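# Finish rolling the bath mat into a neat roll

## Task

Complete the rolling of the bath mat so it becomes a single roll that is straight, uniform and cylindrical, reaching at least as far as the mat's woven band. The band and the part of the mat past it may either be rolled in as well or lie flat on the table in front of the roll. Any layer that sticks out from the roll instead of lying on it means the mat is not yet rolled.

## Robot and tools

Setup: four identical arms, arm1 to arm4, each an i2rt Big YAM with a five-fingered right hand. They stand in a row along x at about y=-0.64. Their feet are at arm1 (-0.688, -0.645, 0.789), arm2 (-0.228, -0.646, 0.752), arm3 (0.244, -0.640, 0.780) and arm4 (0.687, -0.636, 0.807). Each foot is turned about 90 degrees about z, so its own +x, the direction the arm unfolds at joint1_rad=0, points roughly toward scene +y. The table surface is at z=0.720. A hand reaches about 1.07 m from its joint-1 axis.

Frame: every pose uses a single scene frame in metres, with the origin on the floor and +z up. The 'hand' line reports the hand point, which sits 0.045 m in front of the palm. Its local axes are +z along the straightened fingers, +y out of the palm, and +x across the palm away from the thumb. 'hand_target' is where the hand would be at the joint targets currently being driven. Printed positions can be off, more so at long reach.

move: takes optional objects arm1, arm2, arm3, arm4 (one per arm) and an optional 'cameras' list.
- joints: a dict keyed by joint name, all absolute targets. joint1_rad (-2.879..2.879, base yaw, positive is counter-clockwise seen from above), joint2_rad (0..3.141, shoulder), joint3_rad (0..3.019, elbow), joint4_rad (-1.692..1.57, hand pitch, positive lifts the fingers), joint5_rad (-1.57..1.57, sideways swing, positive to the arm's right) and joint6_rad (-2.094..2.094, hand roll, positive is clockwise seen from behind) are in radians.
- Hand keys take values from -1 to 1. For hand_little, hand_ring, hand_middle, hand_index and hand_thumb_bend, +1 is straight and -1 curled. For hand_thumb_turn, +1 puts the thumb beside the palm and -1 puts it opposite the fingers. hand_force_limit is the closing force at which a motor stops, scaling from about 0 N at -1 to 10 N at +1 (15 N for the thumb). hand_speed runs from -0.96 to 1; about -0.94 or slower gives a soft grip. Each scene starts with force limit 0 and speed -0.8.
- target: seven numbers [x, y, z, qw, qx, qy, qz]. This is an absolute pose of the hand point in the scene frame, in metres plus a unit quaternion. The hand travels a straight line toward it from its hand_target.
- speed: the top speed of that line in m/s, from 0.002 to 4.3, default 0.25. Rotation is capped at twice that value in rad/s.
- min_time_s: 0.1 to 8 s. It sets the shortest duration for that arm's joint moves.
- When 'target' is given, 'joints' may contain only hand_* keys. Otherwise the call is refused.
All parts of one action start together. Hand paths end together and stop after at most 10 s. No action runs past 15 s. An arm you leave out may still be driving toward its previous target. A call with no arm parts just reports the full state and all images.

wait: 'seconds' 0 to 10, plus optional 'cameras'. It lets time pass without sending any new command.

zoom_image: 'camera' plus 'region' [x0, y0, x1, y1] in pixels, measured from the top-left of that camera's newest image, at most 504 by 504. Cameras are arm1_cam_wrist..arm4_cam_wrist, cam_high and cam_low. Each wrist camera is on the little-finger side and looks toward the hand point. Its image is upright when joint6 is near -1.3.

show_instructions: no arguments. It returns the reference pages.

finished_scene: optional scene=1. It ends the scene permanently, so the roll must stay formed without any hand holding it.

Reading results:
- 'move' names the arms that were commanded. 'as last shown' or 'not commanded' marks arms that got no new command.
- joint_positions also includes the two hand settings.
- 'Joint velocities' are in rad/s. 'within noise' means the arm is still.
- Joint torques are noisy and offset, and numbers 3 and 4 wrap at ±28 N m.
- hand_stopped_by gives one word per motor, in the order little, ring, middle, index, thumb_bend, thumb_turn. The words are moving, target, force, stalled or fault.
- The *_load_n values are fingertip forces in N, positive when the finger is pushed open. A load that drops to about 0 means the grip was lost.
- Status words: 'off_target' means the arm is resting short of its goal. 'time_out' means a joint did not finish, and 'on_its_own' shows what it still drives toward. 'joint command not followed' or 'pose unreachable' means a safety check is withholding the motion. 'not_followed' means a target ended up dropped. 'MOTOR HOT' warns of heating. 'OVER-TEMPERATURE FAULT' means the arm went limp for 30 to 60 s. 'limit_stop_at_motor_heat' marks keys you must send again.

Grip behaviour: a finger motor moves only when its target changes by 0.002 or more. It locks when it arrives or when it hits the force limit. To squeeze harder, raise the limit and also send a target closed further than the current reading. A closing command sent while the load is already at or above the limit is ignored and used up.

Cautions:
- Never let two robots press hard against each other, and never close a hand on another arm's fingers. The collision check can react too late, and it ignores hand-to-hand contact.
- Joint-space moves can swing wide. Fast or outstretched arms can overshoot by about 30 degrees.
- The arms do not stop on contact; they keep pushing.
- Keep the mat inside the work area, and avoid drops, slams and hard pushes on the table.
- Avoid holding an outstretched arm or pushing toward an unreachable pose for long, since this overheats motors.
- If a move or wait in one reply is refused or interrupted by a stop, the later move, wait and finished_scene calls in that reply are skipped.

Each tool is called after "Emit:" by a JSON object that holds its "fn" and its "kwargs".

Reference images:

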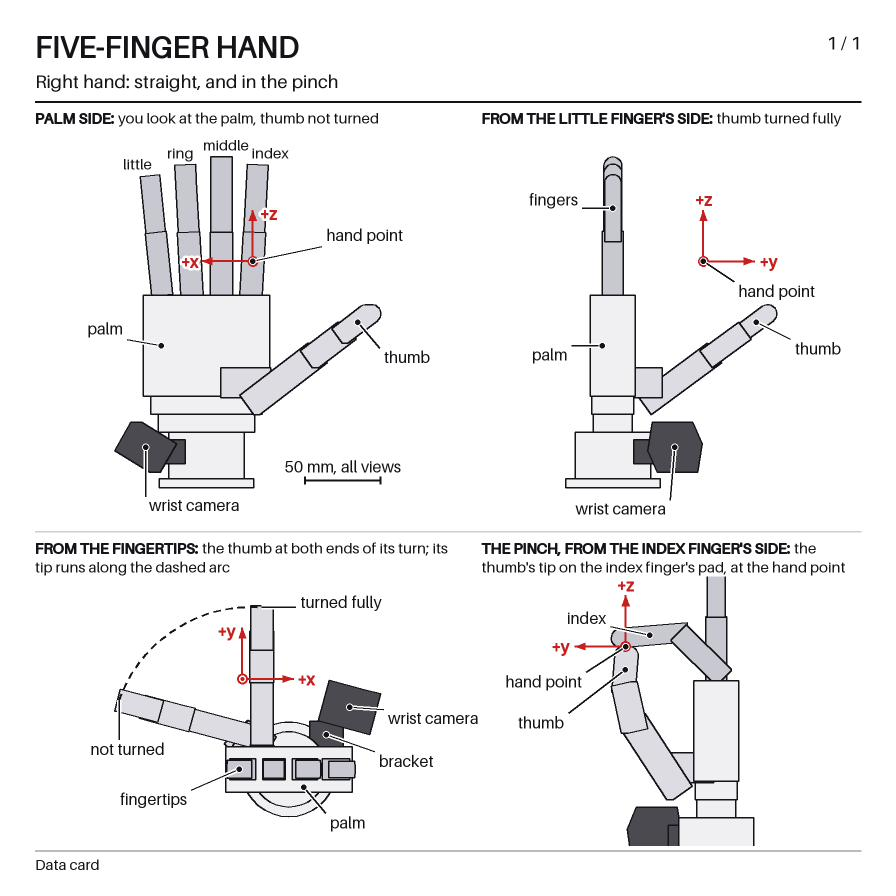

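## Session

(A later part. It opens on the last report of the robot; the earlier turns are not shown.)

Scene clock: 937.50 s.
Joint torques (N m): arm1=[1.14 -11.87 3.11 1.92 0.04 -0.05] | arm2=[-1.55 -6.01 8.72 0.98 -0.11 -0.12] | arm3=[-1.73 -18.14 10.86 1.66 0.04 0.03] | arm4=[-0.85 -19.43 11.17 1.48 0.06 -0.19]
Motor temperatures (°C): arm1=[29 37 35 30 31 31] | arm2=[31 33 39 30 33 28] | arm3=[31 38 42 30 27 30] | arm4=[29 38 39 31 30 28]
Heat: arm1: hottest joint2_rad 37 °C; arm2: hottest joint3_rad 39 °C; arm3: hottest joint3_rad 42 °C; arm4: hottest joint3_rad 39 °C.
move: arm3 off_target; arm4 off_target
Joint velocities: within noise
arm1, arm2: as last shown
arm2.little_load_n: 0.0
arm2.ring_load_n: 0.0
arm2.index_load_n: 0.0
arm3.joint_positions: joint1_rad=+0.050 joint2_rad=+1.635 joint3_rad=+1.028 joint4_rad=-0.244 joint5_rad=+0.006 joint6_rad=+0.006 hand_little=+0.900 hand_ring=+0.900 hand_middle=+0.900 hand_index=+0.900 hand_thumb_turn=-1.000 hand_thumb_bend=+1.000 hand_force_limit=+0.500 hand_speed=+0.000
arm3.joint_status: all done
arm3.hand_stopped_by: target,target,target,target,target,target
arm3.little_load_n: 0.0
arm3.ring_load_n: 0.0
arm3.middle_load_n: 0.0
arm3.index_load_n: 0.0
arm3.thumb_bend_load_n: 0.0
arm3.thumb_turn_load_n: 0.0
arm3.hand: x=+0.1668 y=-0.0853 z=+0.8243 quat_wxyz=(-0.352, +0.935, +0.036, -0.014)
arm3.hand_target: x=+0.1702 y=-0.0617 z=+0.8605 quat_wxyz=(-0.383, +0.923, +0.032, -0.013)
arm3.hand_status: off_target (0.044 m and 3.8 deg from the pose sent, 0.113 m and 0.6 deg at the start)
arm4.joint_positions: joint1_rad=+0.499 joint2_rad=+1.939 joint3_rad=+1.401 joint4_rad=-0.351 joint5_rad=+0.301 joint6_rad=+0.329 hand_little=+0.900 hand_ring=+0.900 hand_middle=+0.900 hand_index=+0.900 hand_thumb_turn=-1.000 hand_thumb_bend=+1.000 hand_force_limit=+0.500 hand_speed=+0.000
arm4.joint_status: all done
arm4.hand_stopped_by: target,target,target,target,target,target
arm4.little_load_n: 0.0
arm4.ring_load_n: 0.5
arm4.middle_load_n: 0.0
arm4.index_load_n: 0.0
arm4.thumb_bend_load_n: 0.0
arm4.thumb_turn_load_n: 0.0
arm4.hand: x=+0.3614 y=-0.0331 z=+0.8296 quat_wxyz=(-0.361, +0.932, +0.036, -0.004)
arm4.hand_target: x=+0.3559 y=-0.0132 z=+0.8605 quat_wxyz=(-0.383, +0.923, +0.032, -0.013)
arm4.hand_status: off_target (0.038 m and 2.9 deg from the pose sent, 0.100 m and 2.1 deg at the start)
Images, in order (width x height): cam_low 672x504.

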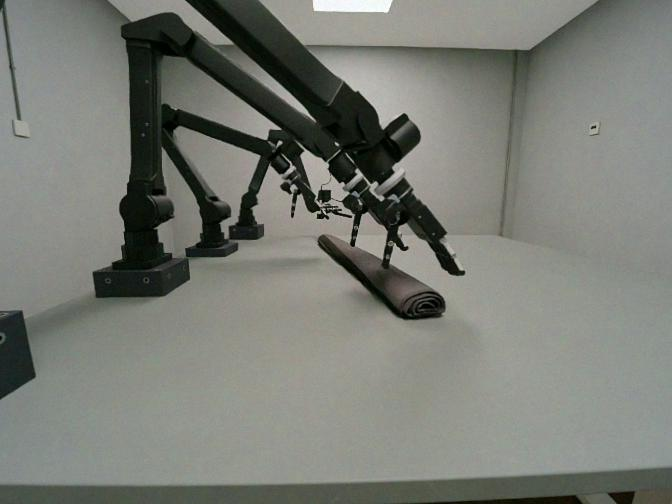

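Emit:
{"fn": "move", "kwargs": {"arm3": {"target": [0.1, -0.25, 0.9, 0.3825, -0.9233, -0.0322, 0.0134], "speed": 0.2}, "arm4": {"target": [0.34, -0.22, 0.9, 0.3825, -0.9233, -0.0322, 0.0134], "speed": 0.2}, "cameras": ["cam_low", "cam_high", "arm1_cam_wrist", "arm3_cam_wrist", "arm4_cam_wrist"]}}

Emit:
{"fn": "zoom_image", "kwargs": {"camera": "cam_high", "region": [180, 160, 330, 320]}}

Emit:
{"fn": "zoom_image", "kwargs": {"camera": "cam_high", "region": [310, 140, 480, 270]}}

Emit:
{"fn": "zoom_image", "kwargs": {"camera": "arm1_cam_wrist", "region": [330, 70, 530, 250]}}

Emit:
{"fn": "zoom_image", "kwargs": {"camera": "cam_low", "region": [370, 240, 480, 340]}}

Scene clock: 940.70 s.
Joint torques (N m): arm1=[1.55 -11.16 3.02 2.04 -0.02 -0.06] | arm2=[-2.02 -6.24 8.79 0.92 -0.18 -0.14] | arm3=[0.21 -9.47 7.46 1.73 0.24 0.22] | arm4=[0.03 -13.57 6.37 1.26 0.32 0.02]
Motor temperatures (°C): arm1=[29 37 35 30 31 31] | arm2=[31 32 39 30 33 28] | arm3=[31 38 42 30 27 30] | arm4=[29 38 39 30 30 28]
Heat: arm1: hottest joint2_rad 37 °C; arm2: hottest joint3_rad 39 °C; arm3: hottest joint3_rad 42 °C; arm4: hottest joint3_rad 39 °C.
move: arm3 done; arm4 done
Joint velocities: within noise
arm1, arm2: as last shown
arm3.joint_positions: joint1_rad=+0.299 joint2_rad=+1.121 joint3_rad=+0.717 joint4_rad=-0.402 joint5_rad=+0.192 joint6_rad=+0.181 hand_little=+0.900 hand_ring=+0.900 hand_middle=+0.900 hand_index=+0.900 hand_thumb_turn=-1.000 hand_thumb_bend=+1.000 hand_force_limit=+0.500 hand_speed=+0.000
arm3.joint_status: not commanded
arm3.hand_stopped_by: target,target,target,target,target,target
arm3.little_load_n: 0.0
arm3.ring_load_n: 0.0
arm3.middle_load_n: 0.0
arm3.index_load_n: 0.0
arm3.thumb_bend_load_n: 0.0
arm3.thumb_turn_load_n: 0.0
arm3.hand: x=+0.1038 y=-0.2449 z=+0.8966 quat_wxyz=(-0.382, +0.924, +0.035, -0.009)
arm3.hand_target: x=+0.1001 y=-0.2499 z=+0.8998 quat_wxyz=(-0.382, +0.923, +0.032, -0.013)
arm3.hand_status: done (0.007 m and 0.6 deg from the pose sent, 0.193 m and 3.8 deg at the start)
arm4.joint_positions: joint1_rad=+0.745 joint2_rad=+1.527 joint3_rad=+1.030 joint4_rad=-0.411 joint5_rad=+0.461 joint6_rad=+0.523 hand_little=+0.900 hand_ring=+0.900 hand_middle=+0.900 hand_index=+0.900 hand_thumb_turn=-1.000 hand_thumb_bend=+1.000 hand_force_limit=+0.500 hand_speed=+0.000
arm4.joint_status: not commanded
arm4.hand_stopped_by: target,target,target,target,target,target
arm4.little_load_n: 0.0
arm4.ring_load_n: 0.0
arm4.middle_load_n: 0.0
arm4.index_load_n: 0.0
arm4.thumb_bend_load_n: 0.0
arm4.thumb_turn_load_n: 0.0
arm4.hand: x=+0.3358 y=-0.2140 z=+0.8998 quat_wxyz=(-0.385, +0.922, +0.035, -0.015)
arm4.hand_target: x=+0.3399 y=-0.2200 z=+0.8998 quat_wxyz=(-0.382, +0.923, +0.032, -0.013)
arm4.hand_status: done (0.007 m and 0.5 deg from the pose sent, 0.201 m and 2.9 deg at the start)
pictures: arm1_cam_wrist, arm3_cam_wrist, arm4_cam_wrist, cam_high, cam_low
Images, in order (width x height): arm1_cam_wrist 672x504, arm3_cam_wrist 672x504, arm4_cam_wrist 672x504, cam_high 672x504, cam_low 672x504.

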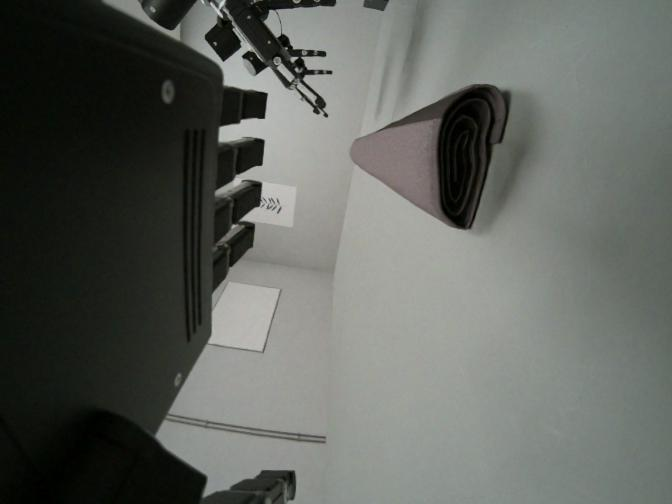

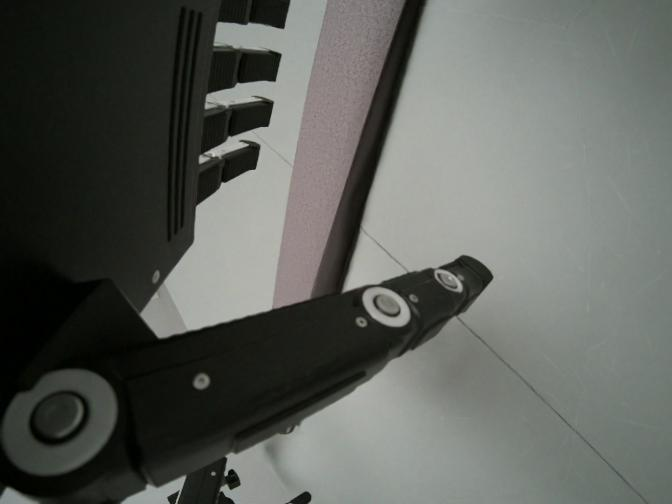

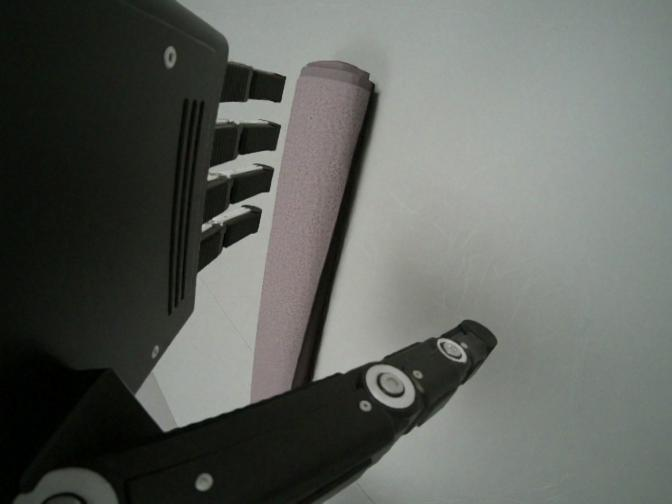

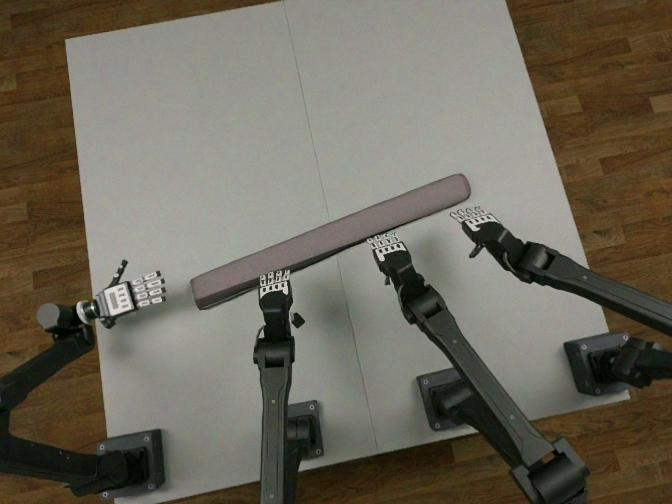

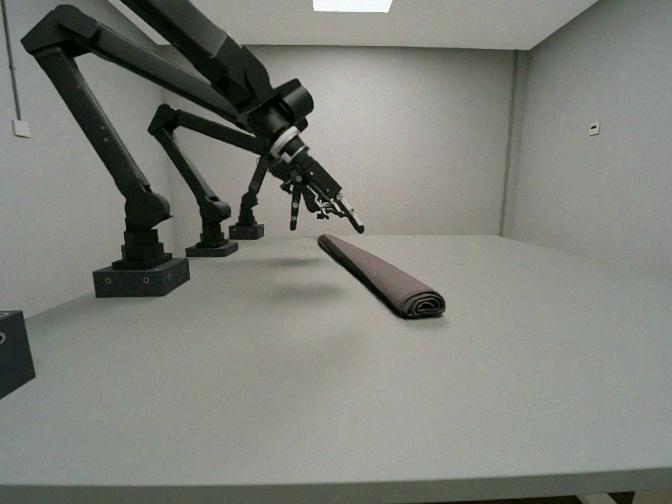

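Scaled by 3.150 from the camera's image (finer frame: 960x720).

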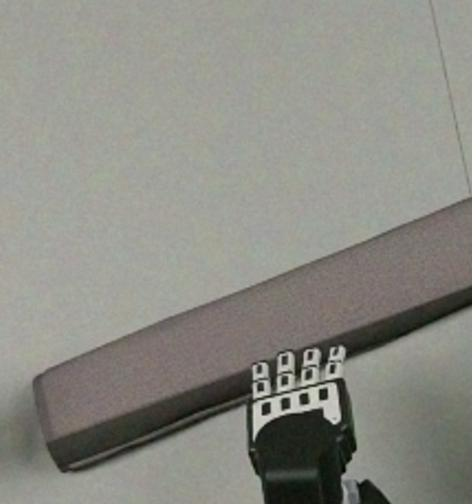

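Scaled by 2.965 from the camera's image (finer frame: 960x720).

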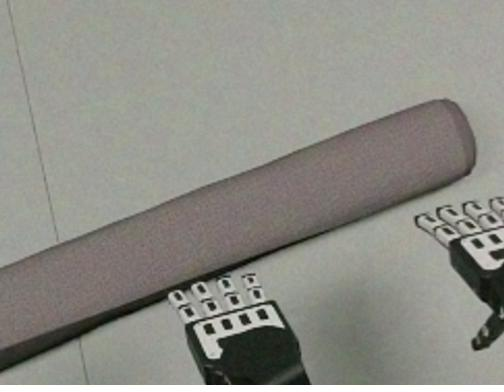

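Scaled by 2.520 from the camera's image (finer frame: 960x720).

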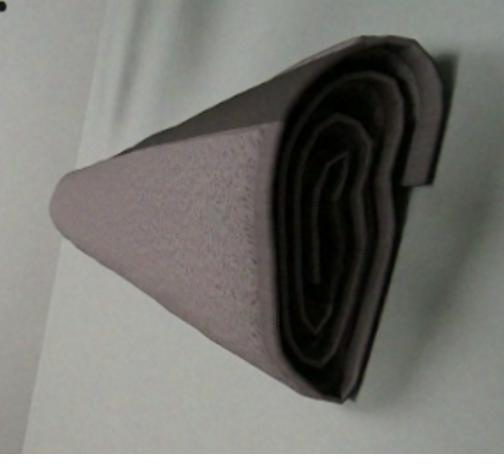

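Scaled by 4.582 from the camera's image (finer frame: 960x720).

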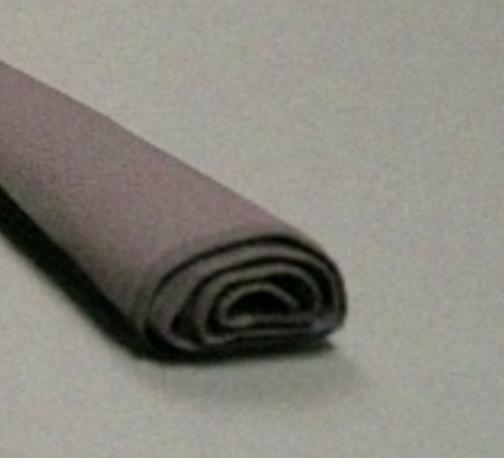

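Emit:
{"fn": "move", "kwargs": {"arm2": {"target": [-0.42, -0.172, 0.87, 0.3825, -0.9233, -0.0322, 0.0134], "speed": 0.2}, "arm3": {"target": [-0.12, -0.128, 0.87, 0.3825, -0.9233, -0.0322, 0.0134], "speed": 0.2}, "arm4": {"target": [0.25, -0.045, 0.87, 0.3825, -0.9233, -0.0322, 0.0134], "speed": 0.2}}}

Emit:
{"fn": "move", "kwargs": {"arm2": {"target": [-0.42, -0.178, 0.805, 0.3825, -0.9233, -0.0322, 0.0134], "speed": 0.12}, "arm3": {"target": [-0.12, -0.134, 0.8, 0.3825, -0.9233, -0.0322, 0.0134], "speed": 0.12}, "arm4": {"target": [0.25, -0.05, 0.8, 0.3825, -0.9233, -0.0322, 0.0134], "speed": 0.12}, "cameras": ["arm2_cam_wrist", "arm3_cam_wrist", "arm4_cam_wrist", "cam_high"]}}

Scene clock: 944.67 s.
Joint torques (N m): arm1=[1.08 -11.05 3.15 1.96 -0.05 -0.02] | arm2=[-0.09 -10.46 12.77 1.5 0.32 0.08] | arm3=[-0.21 -16.26 11.55 1.46 0.36 0.21] | arm4=[-1.14 -18.37 11.85 1.35 0.13 -0.17]
Motor temperatures (°C): arm1=[29 37 35 30 31 31] | arm2=[31 32 39 30 33 28] | arm3=[31 38 42 30 27 30] | arm4=[29 38 40 30 30 28]
Heat: arm1: hottest joint2_rad 37 °C; arm2: hottest joint3_rad 39 °C; arm3: hottest joint3_rad 42 °C; arm4: hottest joint3_rad 40 °C.
move: arm2 off_target; arm3 off_target; arm4 off_target
Joint velocities: within noise
arm1: as last shown
arm2.joint_positions: joint1_rad=+0.425 joint2_rad=+1.372 joint3_rad=+0.886 joint4_rad=-0.383 joint5_rad=+0.221 joint6_rad=+0.218 hand_little=+0.900 hand_ring=+0.900 hand_middle=+0.900 hand_index=+0.900 hand_thumb_turn=-1.000 hand_thumb_bend=+1.000 hand_force_limit=+0.500 hand_speed=+0.000
arm2.joint_status: not commanded
arm2.hand_stopped_by: target,target,target,target,target,target
arm2.little_load_n: 0.0
arm2.ring_load_n: 0.0
arm2.middle_load_n: 0.0
arm2.index_load_n: 0.0
arm2.thumb_bend_load_n: 0.0
arm2.thumb_turn_load_n: 0.0
arm2.hand: x=-0.4093 y=-0.1935 z=+0.8491 quat_wxyz=(-0.359, +0.932, +0.039, -0.004)
arm2.hand_target: x=-0.4194 y=-0.1734 z=+0.8706 quat_wxyz=(-0.382, +0.923, +0.032, -0.014)
arm2.hand_status: off_target (0.032 m and 3.2 deg from the pose sent, 0.224 m and 0.3 deg at the start)
arm3.joint_positions: joint1_rad=+0.619 joint2_rad=+1.694 joint3_rad=+1.188 joint4_rad=-0.408 joint5_rad=+0.404 joint6_rad=+0.428 hand_little=+0.900 hand_ring=+0.900 hand_middle=+0.900 hand_index=+0.900 hand_thumb_turn=-1.000 hand_thumb_bend=+1.000 hand_force_limit=+0.500 hand_speed=+0.000
arm3.joint_status: not commanded
arm3.hand_stopped_by: target,target,target,target,target,target
arm3.little_load_n: 0.0
arm3.ring_load_n: 0.0
arm3.middle_load_n: 0.0
arm3.index_load_n: 0.0
arm3.thumb_bend_load_n: 0.5
arm3.thumb_turn_load_n: 0.0
arm3.hand: x=-0.1011 y=-0.1439 z=+0.8507 quat_wxyz=(-0.369, +0.929, +0.040, -0.001)
arm3.hand_target: x=-0.1191 y=-0.1292 z=+0.8705 quat_wxyz=(-0.383, +0.923, +0.032, -0.014)
arm3.hand_status: off_target (0.031 m and 2.4 deg from the pose sent, 0.254 m and 0.6 deg at the start)
arm4.joint_positions: joint1_rad=+0.667 joint2_rad=+1.978 joint3_rad=+1.536 joint4_rad=-0.474 joint5_rad=+0.411 joint6_rad=+0.466 hand_little=+0.900 hand_ring=+0.900 hand_middle=+0.900 hand_index=+0.900 hand_thumb_turn=-1.000 hand_thumb_bend=+1.000 hand_force_limit=+0.500 hand_speed=+0.000
arm4.joint_status: not commanded
arm4.hand_stopped_by: target,target,target,target,target,target
arm4.little_load_n: 0.0
arm4.ring_load_n: 0.0
arm4.middle_load_n: 0.0
arm4.index_load_n: 0.0
arm4.thumb_bend_load_n: 0.0
arm4.thumb_turn_load_n: 0.0
arm4.hand: x=+0.2594 y=-0.0631 z=+0.8550 quat_wxyz=(-0.371, +0.928, +0.034, -0.007)
arm4.hand_target: x=+0.2508 y=-0.0460 z=+0.8704 quat_wxyz=(-0.383, +0.923, +0.032, -0.014)
arm4.hand_status: off_target (0.025 m and 1.6 deg from the pose sent, 0.192 m and 0.5 deg at the start)
pictures: none

Scene clock: 946.07 s.
Joint torques (N m): arm1=[1.26 -12.1 3.11 2.18 0.05 -0.01] | arm2=[-0.79 -11.05 7.86 1.78 0.34 0.12] | arm3=[0.15 -17.79 6.76 2.95 0.35 0.22] | arm4=[-0.38 -18.49 6.61 2.39 0.24 -0.12]
Motor temperatures (°C): arm1=[29 37 35 30 31 31] | arm2=[31 32 39 30 33 28] | arm3=[31 38 42 30 27 30] | arm4=[29 38 40 30 30 28]
Heat: arm1: hottest joint2_rad 37 °C; arm2: hottest joint3_rad 39 °C; arm3: hottest joint3_rad 42 °C; arm4: hottest joint3_rad 40 °C.
move: arm2 done; arm3 done; arm4 done
Joint velocities: within noise
arm1: as last shown
arm1.ring_load_n: -0.5
arm1.index_load_n: -0.5
arm2.joint_positions: joint1_rad=+0.427 joint2_rad=+1.467 joint3_rad=+0.825 joint4_rad=-0.188 joint5_rad=+0.225 joint6_rad=+0.222 hand_little=+0.900 hand_ring=+0.900 hand_middle=+0.900 hand_index=+0.900 hand_thumb_turn=-1.000 hand_thumb_bend=+1.000 hand_force_limit=+0.500 hand_speed=+0.000
arm2.joint_status: not commanded
arm2.hand_stopped_by: target,target,target,target,target,target
arm2.little_load_n: 0.0
arm2.ring_load_n: 0.0
arm2.middle_load_n: 0.0
arm2.index_load_n: 0.0
arm2.thumb_bend_load_n: 0.0
arm2.thumb_turn_load_n: 0.0
arm2.hand: x=-0.4147 y=-0.1805 z=+0.8030 quat_wxyz=(-0.376, +0.926, +0.034, -0.009)
arm2.hand_target: x=-0.4199 y=-0.1781 z=+0.8050 quat_wxyz=(-0.382, +0.923, +0.032, -0.013)
arm2.hand_status: done (0.006 m and 1.0 deg from the pose sent, 0.048 m and 3.2 deg at the start)
arm3.joint_positions: joint1_rad=+0.623 joint2_rad=+1.791 joint3_rad=+1.160 joint4_rad=-0.267 joint5_rad=+0.408 joint6_rad=+0.434 hand_little=+0.900 hand_ring=+0.900 hand_middle=+0.900 hand_index=+0.900 hand_thumb_turn=-1.000 hand_thumb_bend=+1.000 hand_force_limit=+0.500 hand_speed=+0.000
arm3.joint_status: not commanded
arm3.hand_stopped_by: target,target,target,target,target,target
arm3.little_load_n: 0.0
arm3.ring_load_n: 0.0
arm3.middle_load_n: 0.0
arm3.index_load_n: 0.0
arm3.thumb_bend_load_n: 0.0
arm3.thumb_turn_load_n: 0.0
arm3.hand: x=-0.1108 y=-0.1342 z=+0.8002 quat_wxyz=(-0.376, +0.926, +0.036, -0.005)
arm3.hand_target: x=-0.1198 y=-0.1342 z=+0.8000 quat_wxyz=(-0.382, +0.923, +0.032, -0.013)
arm3.hand_status: done (0.009 m and 1.3 deg from the pose sent, 0.055 m and 2.4 deg at the start)
arm4.joint_positions: joint1_rad=+0.667 joint2_rad=+2.061 joint3_rad=+1.528 joint4_rad=-0.352 joint5_rad=+0.411 joint6_rad=+0.466 hand_little=+0.900 hand_ring=+0.900 hand_middle=+0.900 hand_index=+0.900 hand_thumb_turn=-1.000 hand_thumb_bend=+1.000 hand_force_limit=+0.500 hand_speed=+0.000
arm4.joint_status: not commanded
arm4.hand_stopped_by: target,target,target,target,target,target
arm4.little_load_n: 0.0
arm4.ring_load_n: 0.0
arm4.middle_load_n: -0.5
arm4.index_load_n: 0.0
arm4.thumb_bend_load_n: 0.0
arm4.thumb_turn_load_n: 0.0
arm4.hand: x=+0.2489 y=-0.0498 z=+0.8096 quat_wxyz=(-0.383, +0.923, +0.031, -0.015)
arm4.hand_target: x=+0.2500 y=-0.0501 z=+0.8001 quat_wxyz=(-0.382, +0.923, +0.032, -0.013)
arm4.hand_status: done (0.010 m and 0.3 deg from the pose sent, 0.057 m and 1.6 deg at the start)
Images, in order (width x height): arm2_cam_wrist 672x504, arm3_cam_wrist 672x504, arm4_cam_wrist 672x504, cam_high 672x504.

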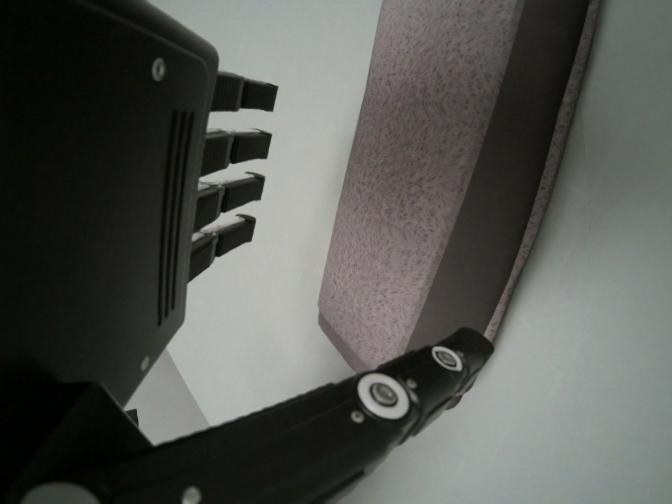

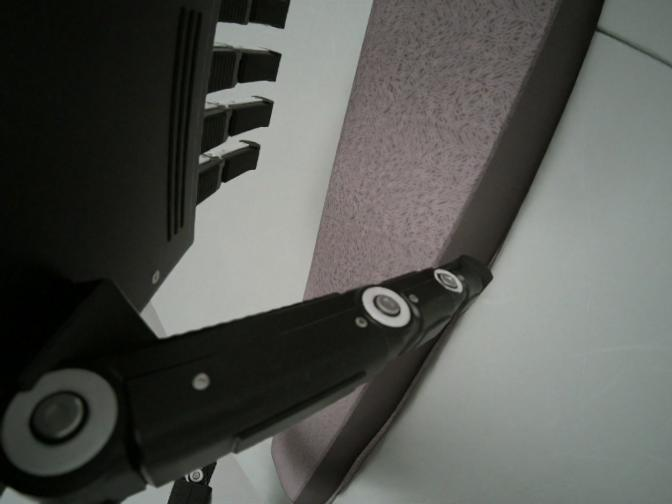

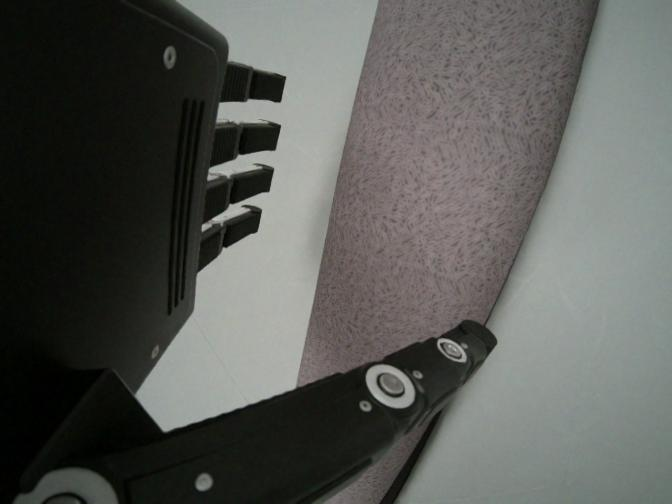

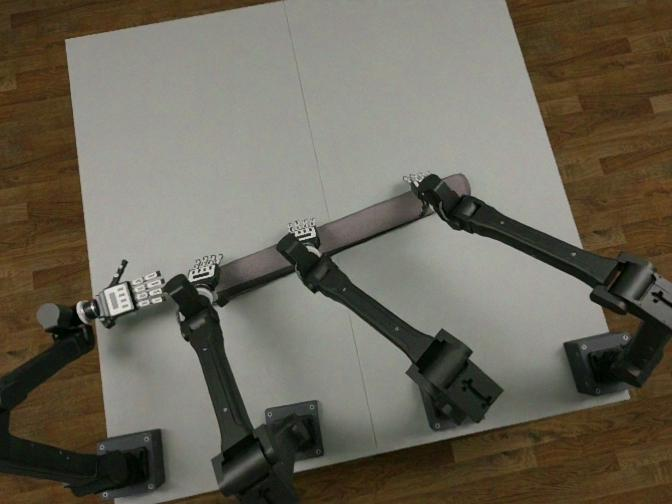

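Emit:
{"fn": "move", "kwargs": {"arm2": {"target": [-0.42, -0.179, 0.755, 0.3825, -0.9233, -0.0322, 0.0134], "speed": 0.08}, "arm3": {"target": [-0.12, -0.135, 0.749, 0.3825, -0.9233, -0.0322, 0.0134], "speed": 0.08}, "arm4": {"target": [0.25, -0.054, 0.749, 0.3825, -0.9233, -0.0322, 0.0134], "speed": 0.08}, "cameras": ["arm1_cam_wrist", "arm2_cam_wrist", "arm3_cam_wrist", "arm4_cam_wrist"]}}

Scene clock: 948.33 s.
Joint torques (N m): arm1=[0.32 -10.99 3.37 2.11 0.02 -0.05] | arm2=[-0.21 -11.4 6.91 1.63 0.34 0.08] | arm3=[0.15 -17.96 6.08 3 0.36 0.21] | arm4=[-0.09 -19.37 6.23 2.76 0.24 -0.08]
Motor temperatures (°C): arm1=[29 37 35 30 31 31] | arm2=[31 33 39 30 33 28] | arm3=[31 38 42 30 27 30] | arm4=[29 38 40 30 30 28]
Heat: arm1: hottest joint2_rad 37 °C; arm2: hottest joint3_rad 39 °C; arm3: hottest joint3_rad 42 °C; arm4: hottest joint3_rad 40 °C.
move: arm2 done; arm3 done; arm4 off_target
Joint velocities: within noise
arm1: as last shown
arm1.middle_load_n: -0.5
arm1.index_load_n: 0.0
arm2.joint_positions: joint1_rad=+0.427 joint2_rad=+1.559 joint3_rad=+0.773 joint4_rad=-0.033 joint5_rad=+0.225 joint6_rad=+0.224 hand_little=+0.900 hand_ring=+0.900 hand_middle=+0.900 hand_index=+0.900 hand_thumb_turn=-1.000 hand_thumb_bend=+1.000 hand_force_limit=+0.500 hand_speed=+0.000
arm2.joint_status: not commanded
arm2.hand_stopped_by: target,target,target,target,target,target
arm2.little_load_n: -0.5
arm2.ring_load_n: 0.0
arm2.middle_load_n: 0.0
arm2.index_load_n: -0.5
arm2.thumb_bend_load_n: 0.5
arm2.thumb_turn_load_n: 0.0
arm2.hand: x=-0.4159 y=-0.1787 z=+0.7589 quat_wxyz=(-0.381, +0.924, +0.033, -0.011)
arm2.hand_target: x=-0.4199 y=-0.1790 z=+0.7552 quat_wxyz=(-0.382, +0.923, +0.032, -0.013)
arm2.hand_status: done (0.006 m and 0.4 deg from the pose sent, 0.048 m and 1.0 deg at the start)
arm3.joint_positions: joint1_rad=+0.624 joint2_rad=+1.874 joint3_rad=+1.123 joint4_rad=-0.143 joint5_rad=+0.409 joint6_rad=+0.435 hand_little=+0.900 hand_ring=+0.900 hand_middle=+0.900 hand_index=+0.900 hand_thumb_turn=-1.000 hand_thumb_bend=+1.000 hand_force_limit=+0.500 hand_speed=+0.000
arm3.joint_status: not commanded
arm3.hand_stopped_by: target,target,target,target,target,target
arm3.little_load_n: 0.0
arm3.ring_load_n: 0.0
arm3.middle_load_n: 0.0
arm3.index_load_n: 0.0
arm3.thumb_bend_load_n: -0.5
arm3.thumb_turn_load_n: 0.0
arm3.hand: x=-0.1117 y=-0.1341 z=+0.7515 quat_wxyz=(-0.377, +0.925, +0.036, -0.006)
arm3.hand_target: x=-0.1199 y=-0.1351 z=+0.7491 quat_wxyz=(-0.382, +0.923, +0.032, -0.013)
arm3.hand_status: done (0.009 m and 1.2 deg from the pose sent, 0.052 m and 1.3 deg at the start)
arm4.joint_positions: joint1_rad=+0.668 joint2_rad=+2.127 joint3_rad=+1.489 joint4_rad=-0.248 joint5_rad=+0.414 joint6_rad=+0.466 hand_little=+0.900 hand_ring=+0.900 hand_middle=+0.900 hand_index=+0.900 hand_thumb_turn=-1.000 hand_thumb_bend=+1.000 hand_force_limit=+0.500 hand_speed=+0.000
arm4.joint_status: not commanded
arm4.hand_stopped_by: target,target,target,target,target,target
arm4.little_load_n: 0.0
arm4.ring_load_n: 0.0
arm4.middle_load_n: 0.0
arm4.index_load_n: 0.0
arm4.thumb_bend_load_n: 0.0
arm4.thumb_turn_load_n: 0.0
arm4.hand: x=+0.2506 y=-0.0518 z=+0.7598 quat_wxyz=(-0.383, +0.923, +0.031, -0.014)
arm4.hand_target: x=+0.2501 y=-0.0540 z=+0.7493 quat_wxyz=(-0.383, +0.923, +0.032, -0.013)
arm4.hand_status: off_target (0.011 m and 0.2 deg from the pose sent, 0.061 m and 0.3 deg at the start)
Images, in order (width x height): arm1_cam_wrist 672x504, arm2_cam_wrist 672x504, arm3_cam_wrist 672x504, arm4_cam_wrist 672x504.

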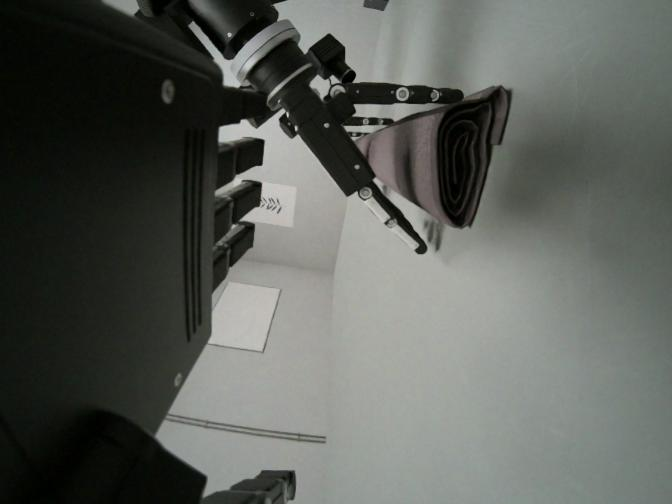

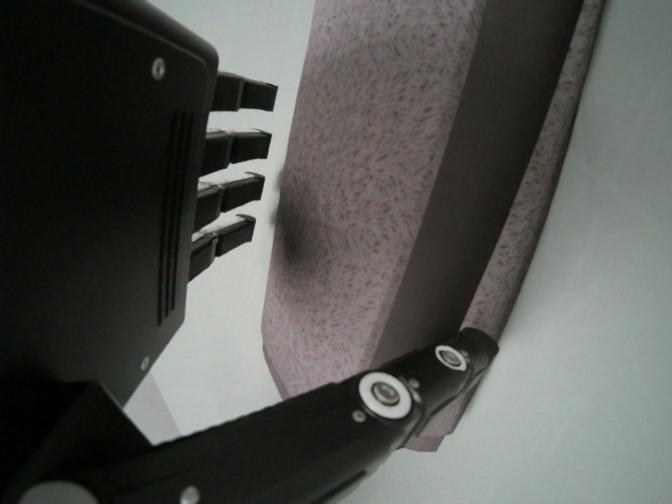

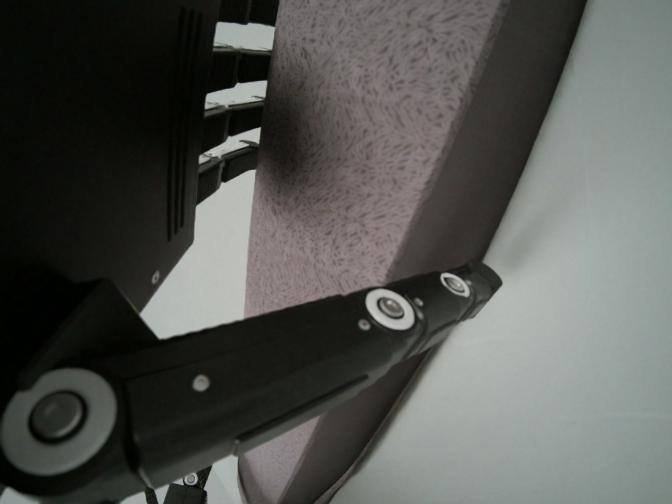

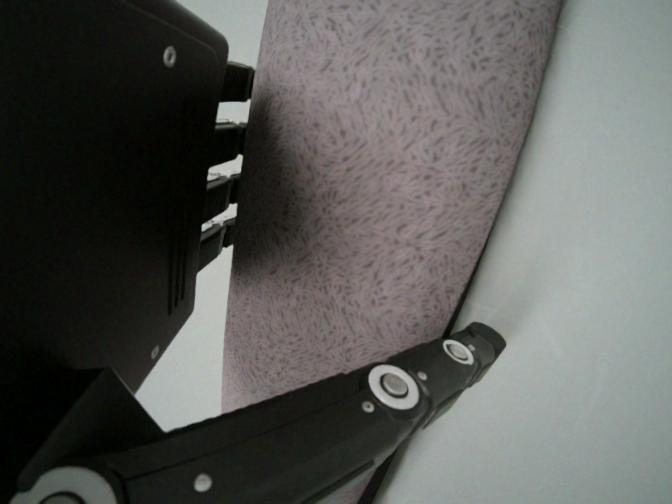

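Emit:
{"fn": "move", "kwargs": {"arm2": {"target": [-0.42, -0.171, 0.75, 0.3825, -0.9233, -0.0322, 0.0134], "speed": 0.03, "joints": {"hand_little": 0.42, "hand_ring": 0.42, "hand_middle": 0.42, "hand_index": 0.42, "hand_thumb_bend": 0.8, "hand_speed": -0.8}}, "arm3": {"target": [-0.12, -0.126, 0.745, 0.3825, -0.9233, -0.0322, 0.0134], "speed": 0.03, "joints": {"hand_little": 0.42, "hand_ring": 0.42, "hand_middle": 0.42, "hand_index": 0.42, "hand_thumb_bend": 0.8, "hand_speed": -0.8}}, "arm4": {"target": [0.25, -0.047, 0.74, 0.3825, -0.9233, -0.0322, 0.0134], "speed": 0.03, "joints": {"hand_little": 0.42, "hand_ring": 0.42, "hand_middle": 0.42, "hand_index": 0.42, "hand_thumb_bend": 0.8, "hand_speed": -0.8}}, "cameras": ["arm1_cam_wrist", "arm2_cam_wrist"]}}

Emit:
{"fn": "move", "kwargs": {"arm2": {"joints": {"hand_little": 0.25, "hand_ring": 0.25, "hand_middle": 0.25, "hand_index": 0.25, "hand_thumb_bend": 0.65, "hand_speed": -0.8}}, "arm3": {"joints": {"hand_little": 0.25, "hand_ring": 0.25, "hand_middle": 0.25, "hand_index": 0.25, "hand_thumb_bend": 0.65, "hand_speed": -0.8}}, "arm4": {"joints": {"hand_little": 0.25, "hand_ring": 0.25, "hand_middle": 0.25, "hand_index": 0.25, "hand_thumb_bend": 0.65, "hand_speed": -0.8}}, "cameras": ["cam_low", "arm1_cam_wrist", "arm2_cam_wrist", "arm3_cam_wrist"]}}

Emit:
{"fn": "zoom_image", "kwargs": {"camera": "arm1_cam_wrist", "region": [330, 70, 530, 250]}}

Scene clock: 950.17 s.
Joint torques (N m): arm1=[0.73 -12.34 2.95 2.03 0.06 0.04] | arm2=[-0.26 -8.64 8.03 0.87 0.08 0.03] | arm3=[-0.79 -16.38 7.46 2.22 0.03 0.12] | arm4=[-0.21 -17.26 7.36 1.16 -0.12 -0.08]
Motor temperatures (°C): arm1=[29 37 35 30 31 31] | arm2=[31 33 39 30 33 28] | arm3=[31 38 42 30 27 30] | arm4=[29 38 40 30 30 28]
Heat: arm1: hottest joint2_rad 37 °C; arm2: hottest joint3_rad 39 °C; arm3: hottest joint3_rad 42 °C; arm4: hottest joint3_rad 40 °C.
move: arm2 done; arm3 off_target; arm4 off_target
Joint velocities: within noise
arm1: as last shown
arm1.ring_load_n: 0.0
arm1.middle_load_n: 0.0
arm2.joint_positions: joint1_rad=+0.427 joint2_rad=+1.571 joint3_rad=+0.773 joint4_rad=+0.003 joint5_rad=+0.225 joint6_rad=+0.224 hand_little=+0.420 hand_ring=+0.420 hand_middle=+0.420 hand_index=+0.420 hand_thumb_turn=-1.000 hand_thumb_bend=+0.802 hand_force_limit=+0.500 hand_speed=-0.800
arm2.joint_status: all done
arm2.hand_stopped_by: target,target,target,target,target,target
arm2.little_load_n: 2.0
arm2.ring_load_n: 1.5
arm2.middle_load_n: 1.0
arm2.index_load_n: 0.0
arm2.thumb_bend_load_n: 3.0
arm2.thumb_turn_load_n: 1.0
arm2.hand: x=-0.4185 y=-0.1724 z=+0.7586 quat_wxyz=(-0.391, +0.920, +0.032, -0.015)
arm2.hand_target: x=-0.4199 y=-0.1711 z=+0.7502 quat_wxyz=(-0.383, +0.923, +0.032, -0.013)
arm2.hand_status: done (0.009 m and 1.1 deg from the pose sent, 0.012 m and 0.4 deg at the start)
arm3.joint_positions: joint1_rad=+0.624 joint2_rad=+1.876 joint3_rad=+1.123 joint4_rad=-0.118 joint5_rad=+0.412 joint6_rad=+0.435 hand_little=+0.421 hand_ring=+0.420 hand_middle=+0.420 hand_index=+0.420 hand_thumb_turn=-1.000 hand_thumb_bend=+0.801 hand_force_limit=+0.500 hand_speed=-0.800
arm3.joint_status: all done
arm3.hand_stopped_by: target,target,target,target,target,target
arm3.little_load_n: 2.5
arm3.ring_load_n: 2.0
arm3.middle_load_n: 0.0
arm3.index_load_n: 0.0
arm3.thumb_bend_load_n: 1.0
arm3.thumb_turn_load_n: 0.5
arm3.hand: x=-0.1146 y=-0.1293 z=+0.7542 quat_wxyz=(-0.386, +0.922, +0.033, -0.011)
arm3.hand_target: x=-0.1198 y=-0.1263 z=+0.7452 quat_wxyz=(-0.383, +0.923, +0.032, -0.013)
arm3.hand_status: off_target (0.011 m and 0.6 deg from the pose sent, 0.013 m and 1.2 deg at the start)
arm4.joint_positions: joint1_rad=+0.663 joint2_rad=+2.127 joint3_rad=+1.489 joint4_rad=-0.200 joint5_rad=+0.419 joint6_rad=+0.459 hand_little=+0.421 hand_ring=+0.420 hand_middle=+0.421 hand_index=+0.420 hand_thumb_turn=-1.000 hand_thumb_bend=+0.802 hand_force_limit=+0.500 hand_speed=-0.800
arm4.joint_status: all done
arm4.hand_stopped_by: target,target,target,target,target,target
arm4.little_load_n: 2.5
arm4.ring_load_n: 0.0
arm4.middle_load_n: 4.5
arm4.index_load_n: 0.0
arm4.thumb_bend_load_n: 2.0
arm4.thumb_turn_load_n: -0.5
arm4.hand: x=+0.2477 y=-0.0404 z=+0.7670 quat_wxyz=(-0.402, +0.915, +0.025, -0.023)
arm4.hand_target: x=+0.2507 y=-0.0476 z=+0.7407 quat_wxyz=(-0.383, +0.923, +0.032, -0.013)
arm4.hand_status: off_target (0.028 m and 2.8 deg from the pose sent, 0.020 m and 0.2 deg at the start)
Images, in order (width x height): arm1_cam_wrist 672x504, arm2_cam_wrist 672x504.

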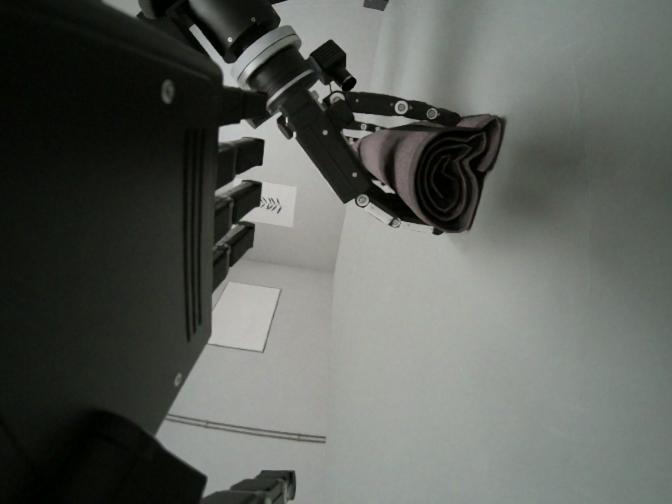

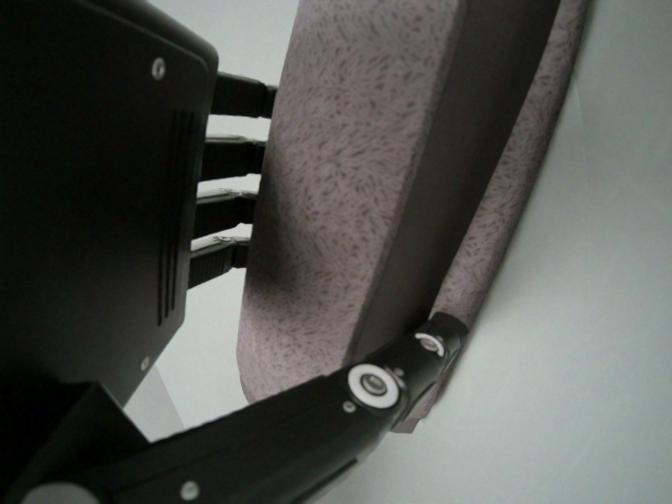

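Scene clock: 951.20 s.
Joint torques (N m): arm1=[1.55 -11.63 3.22 2.13 0.01 -0.02] | arm2=[-0.85 -9.52 7.71 1.07 0.2 0] | arm3=[-0.85 -16.32 7.46 2.21 0.05 0.12] | arm4=[-0.38 -17.38 7.46 1.09 -0.11 0.06]
Motor temperatures (°C): arm1=[29 37 35 30 31 31] | arm2=[31 33 39 30 33 28] | arm3=[31 38 42 30 27 30] | arm4=[29 38 40 30 30 28]
Heat: arm1: hottest joint2_rad 37 °C; arm2: hottest joint3_rad 39 °C; arm3: hottest joint3_rad 42 °C; arm4: hottest joint3_rad 40 °C.
move: arm2 done; arm3 done; arm4 done
Joint velocities: within noise
arm1.joint_positions: joint1_rad=+0.160 joint2_rad=+1.969 joint3_rad=+0.709 joint4_rad=+1.215 joint5_rad=+1.520 joint6_rad=+0.035 hand_little=+1.000 hand_ring=+1.000 hand_middle=+1.000 hand_index=+1.000 hand_thumb_turn=+1.000 hand_thumb_bend=+1.000 hand_force_limit=+0.500 hand_speed=+0.000
arm1.joint_status: not commanded
arm1.hand_stopped_by: target,target,target,target,target,target
arm1.little_load_n: 0.0
arm1.ring_load_n: 0.0
arm1.middle_load_n: 0.0
arm1.index_load_n: 0.0
arm1.thumb_bend_load_n: 0.0
arm1.thumb_turn_load_n: -0.5
arm1.hand: x=-0.5545 y=-0.1625 z=+0.8138 quat_wxyz=(-0.539, +0.545, -0.452, +0.456)
arm1.hand_target: x=-0.5550 y=-0.1649 z=+0.8151 quat_wxyz=(-0.542, +0.542, -0.455, +0.454)
arm1.hand_status: not commanded
arm2.joint_positions: joint1_rad=+0.427 joint2_rad=+1.571 joint3_rad=+0.777 joint4_rad=+0.004 joint5_rad=+0.223 joint6_rad=+0.224 hand_little=+0.251 hand_ring=+0.251 hand_middle=+0.250 hand_index=+0.250 hand_thumb_turn=-1.000 hand_thumb_bend=+0.656 hand_force_limit=+0.500 hand_speed=-0.800
arm2.joint_status: all done
arm2.hand_stopped_by: target,target,target,target,target,target
arm2.little_load_n: 2.0
arm2.ring_load_n: 2.5
arm2.middle_load_n: 0.5
arm2.index_load_n: 0.5
arm2.thumb_bend_load_n: 7.0
arm2.thumb_turn_load_n: 2.0
arm2.hand: x=-0.4197 y=-0.1705 z=+0.7604 quat_wxyz=(-0.393, +0.919, +0.032, -0.017)
arm2.hand_target: x=-0.4198 y=-0.1712 z=+0.7501 quat_wxyz=(-0.383, +0.923, +0.032, -0.013)
arm2.hand_status: not commanded
arm3.joint_positions: joint1_rad=+0.624 joint2_rad=+1.877 joint3_rad=+1.123 joint4_rad=-0.118 joint5_rad=+0.411 joint6_rad=+0.435 hand_little=+0.251 hand_ring=+0.251 hand_middle=+0.250 hand_index=+0.250 hand_thumb_turn=-1.000 hand_thumb_bend=+0.656 hand_force_limit=+0.500 hand_speed=-0.800
arm3.joint_status: all done
arm3.hand_stopped_by: target,target,target,target,target,target
arm3.little_load_n: 5.0
arm3.ring_load_n: 6.5
arm3.middle_load_n: 0.5
arm3.index_load_n: 0.0
arm3.thumb_bend_load_n: 7.5
arm3.thumb_turn_load_n: 4.0
arm3.hand: x=-0.1147 y=-0.1295 z=+0.7537 quat_wxyz=(-0.386, +0.922, +0.033, -0.011)
arm3.hand_target: x=-0.1198 y=-0.1263 z=+0.7451 quat_wxyz=(-0.382, +0.923, +0.032, -0.013)
arm3.hand_status: not commanded
arm4.joint_positions: joint1_rad=+0.663 joint2_rad=+2.127 joint3_rad=+1.491 joint4_rad=-0.200 joint5_rad=+0.418 joint6_rad=+0.452 hand_little=+0.251 hand_ring=+0.251 hand_middle=+0.250 hand_index=+0.250 hand_thumb_turn=-1.000 hand_thumb_bend=+0.656 hand_force_limit=+0.500 hand_speed=-0.800
arm4.joint_status: all done
arm4.hand_stopped_by: target,target,target,target,target,target
arm4.little_load_n: 3.0
arm4.ring_load_n: 2.0
arm4.middle_load_n: 2.5
arm4.index_load_n: 0.0
arm4.thumb_bend_load_n: 7.0
arm4.thumb_turn_load_n: 0.0
arm4.hand: x=+0.2476 y=-0.0400 z=+0.7675 quat_wxyz=(-0.402, +0.915, +0.028, -0.023)
arm4.hand_target: x=+0.2504 y=-0.0477 z=+0.7407 quat_wxyz=(-0.383, +0.923, +0.032, -0.014)
arm4.hand_status: not commanded
pictures: arm1_cam_wrist, arm2_cam_wrist, arm3_cam_wrist, cam_low
Images, in order (width x height): arm1_cam_wrist 672x504, arm2_cam_wrist 672x504, arm3_cam_wrist 672x504, cam_low 672x504.

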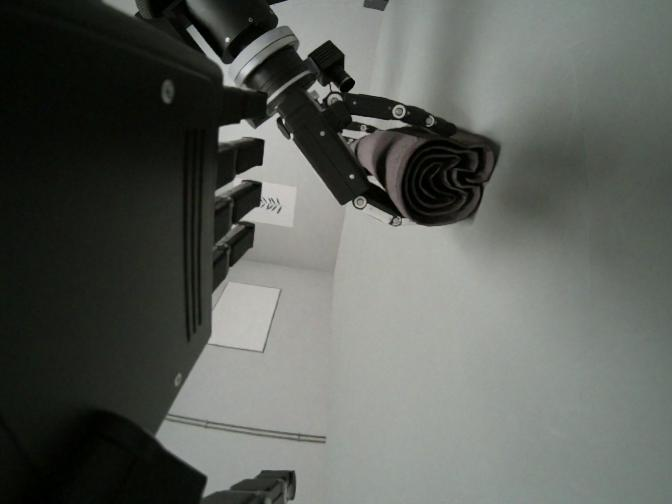

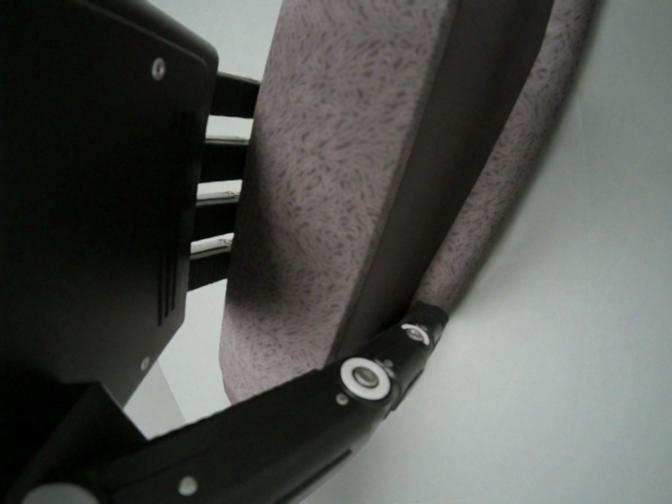

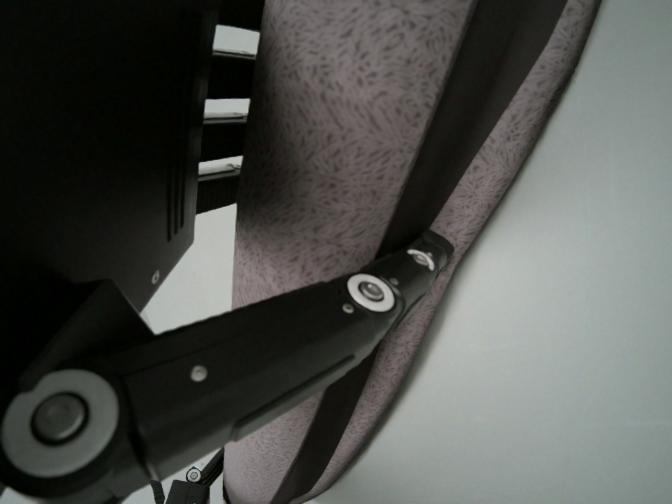

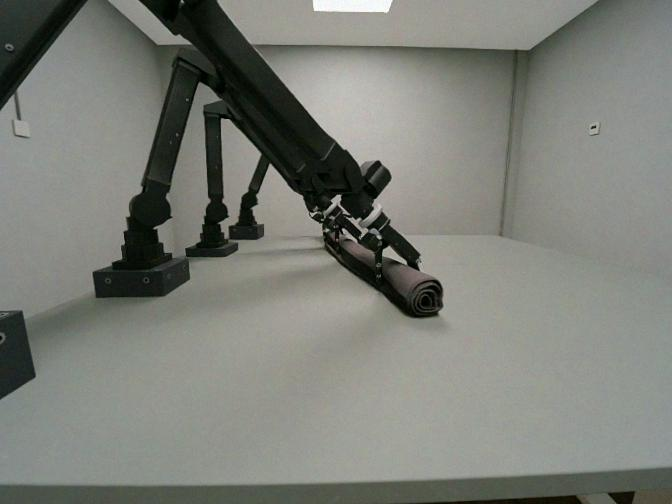

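Scaled by 2.520 from the camera's image (finer frame: 960x720).

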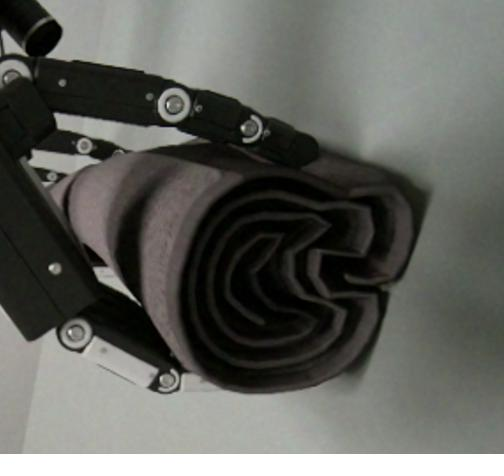

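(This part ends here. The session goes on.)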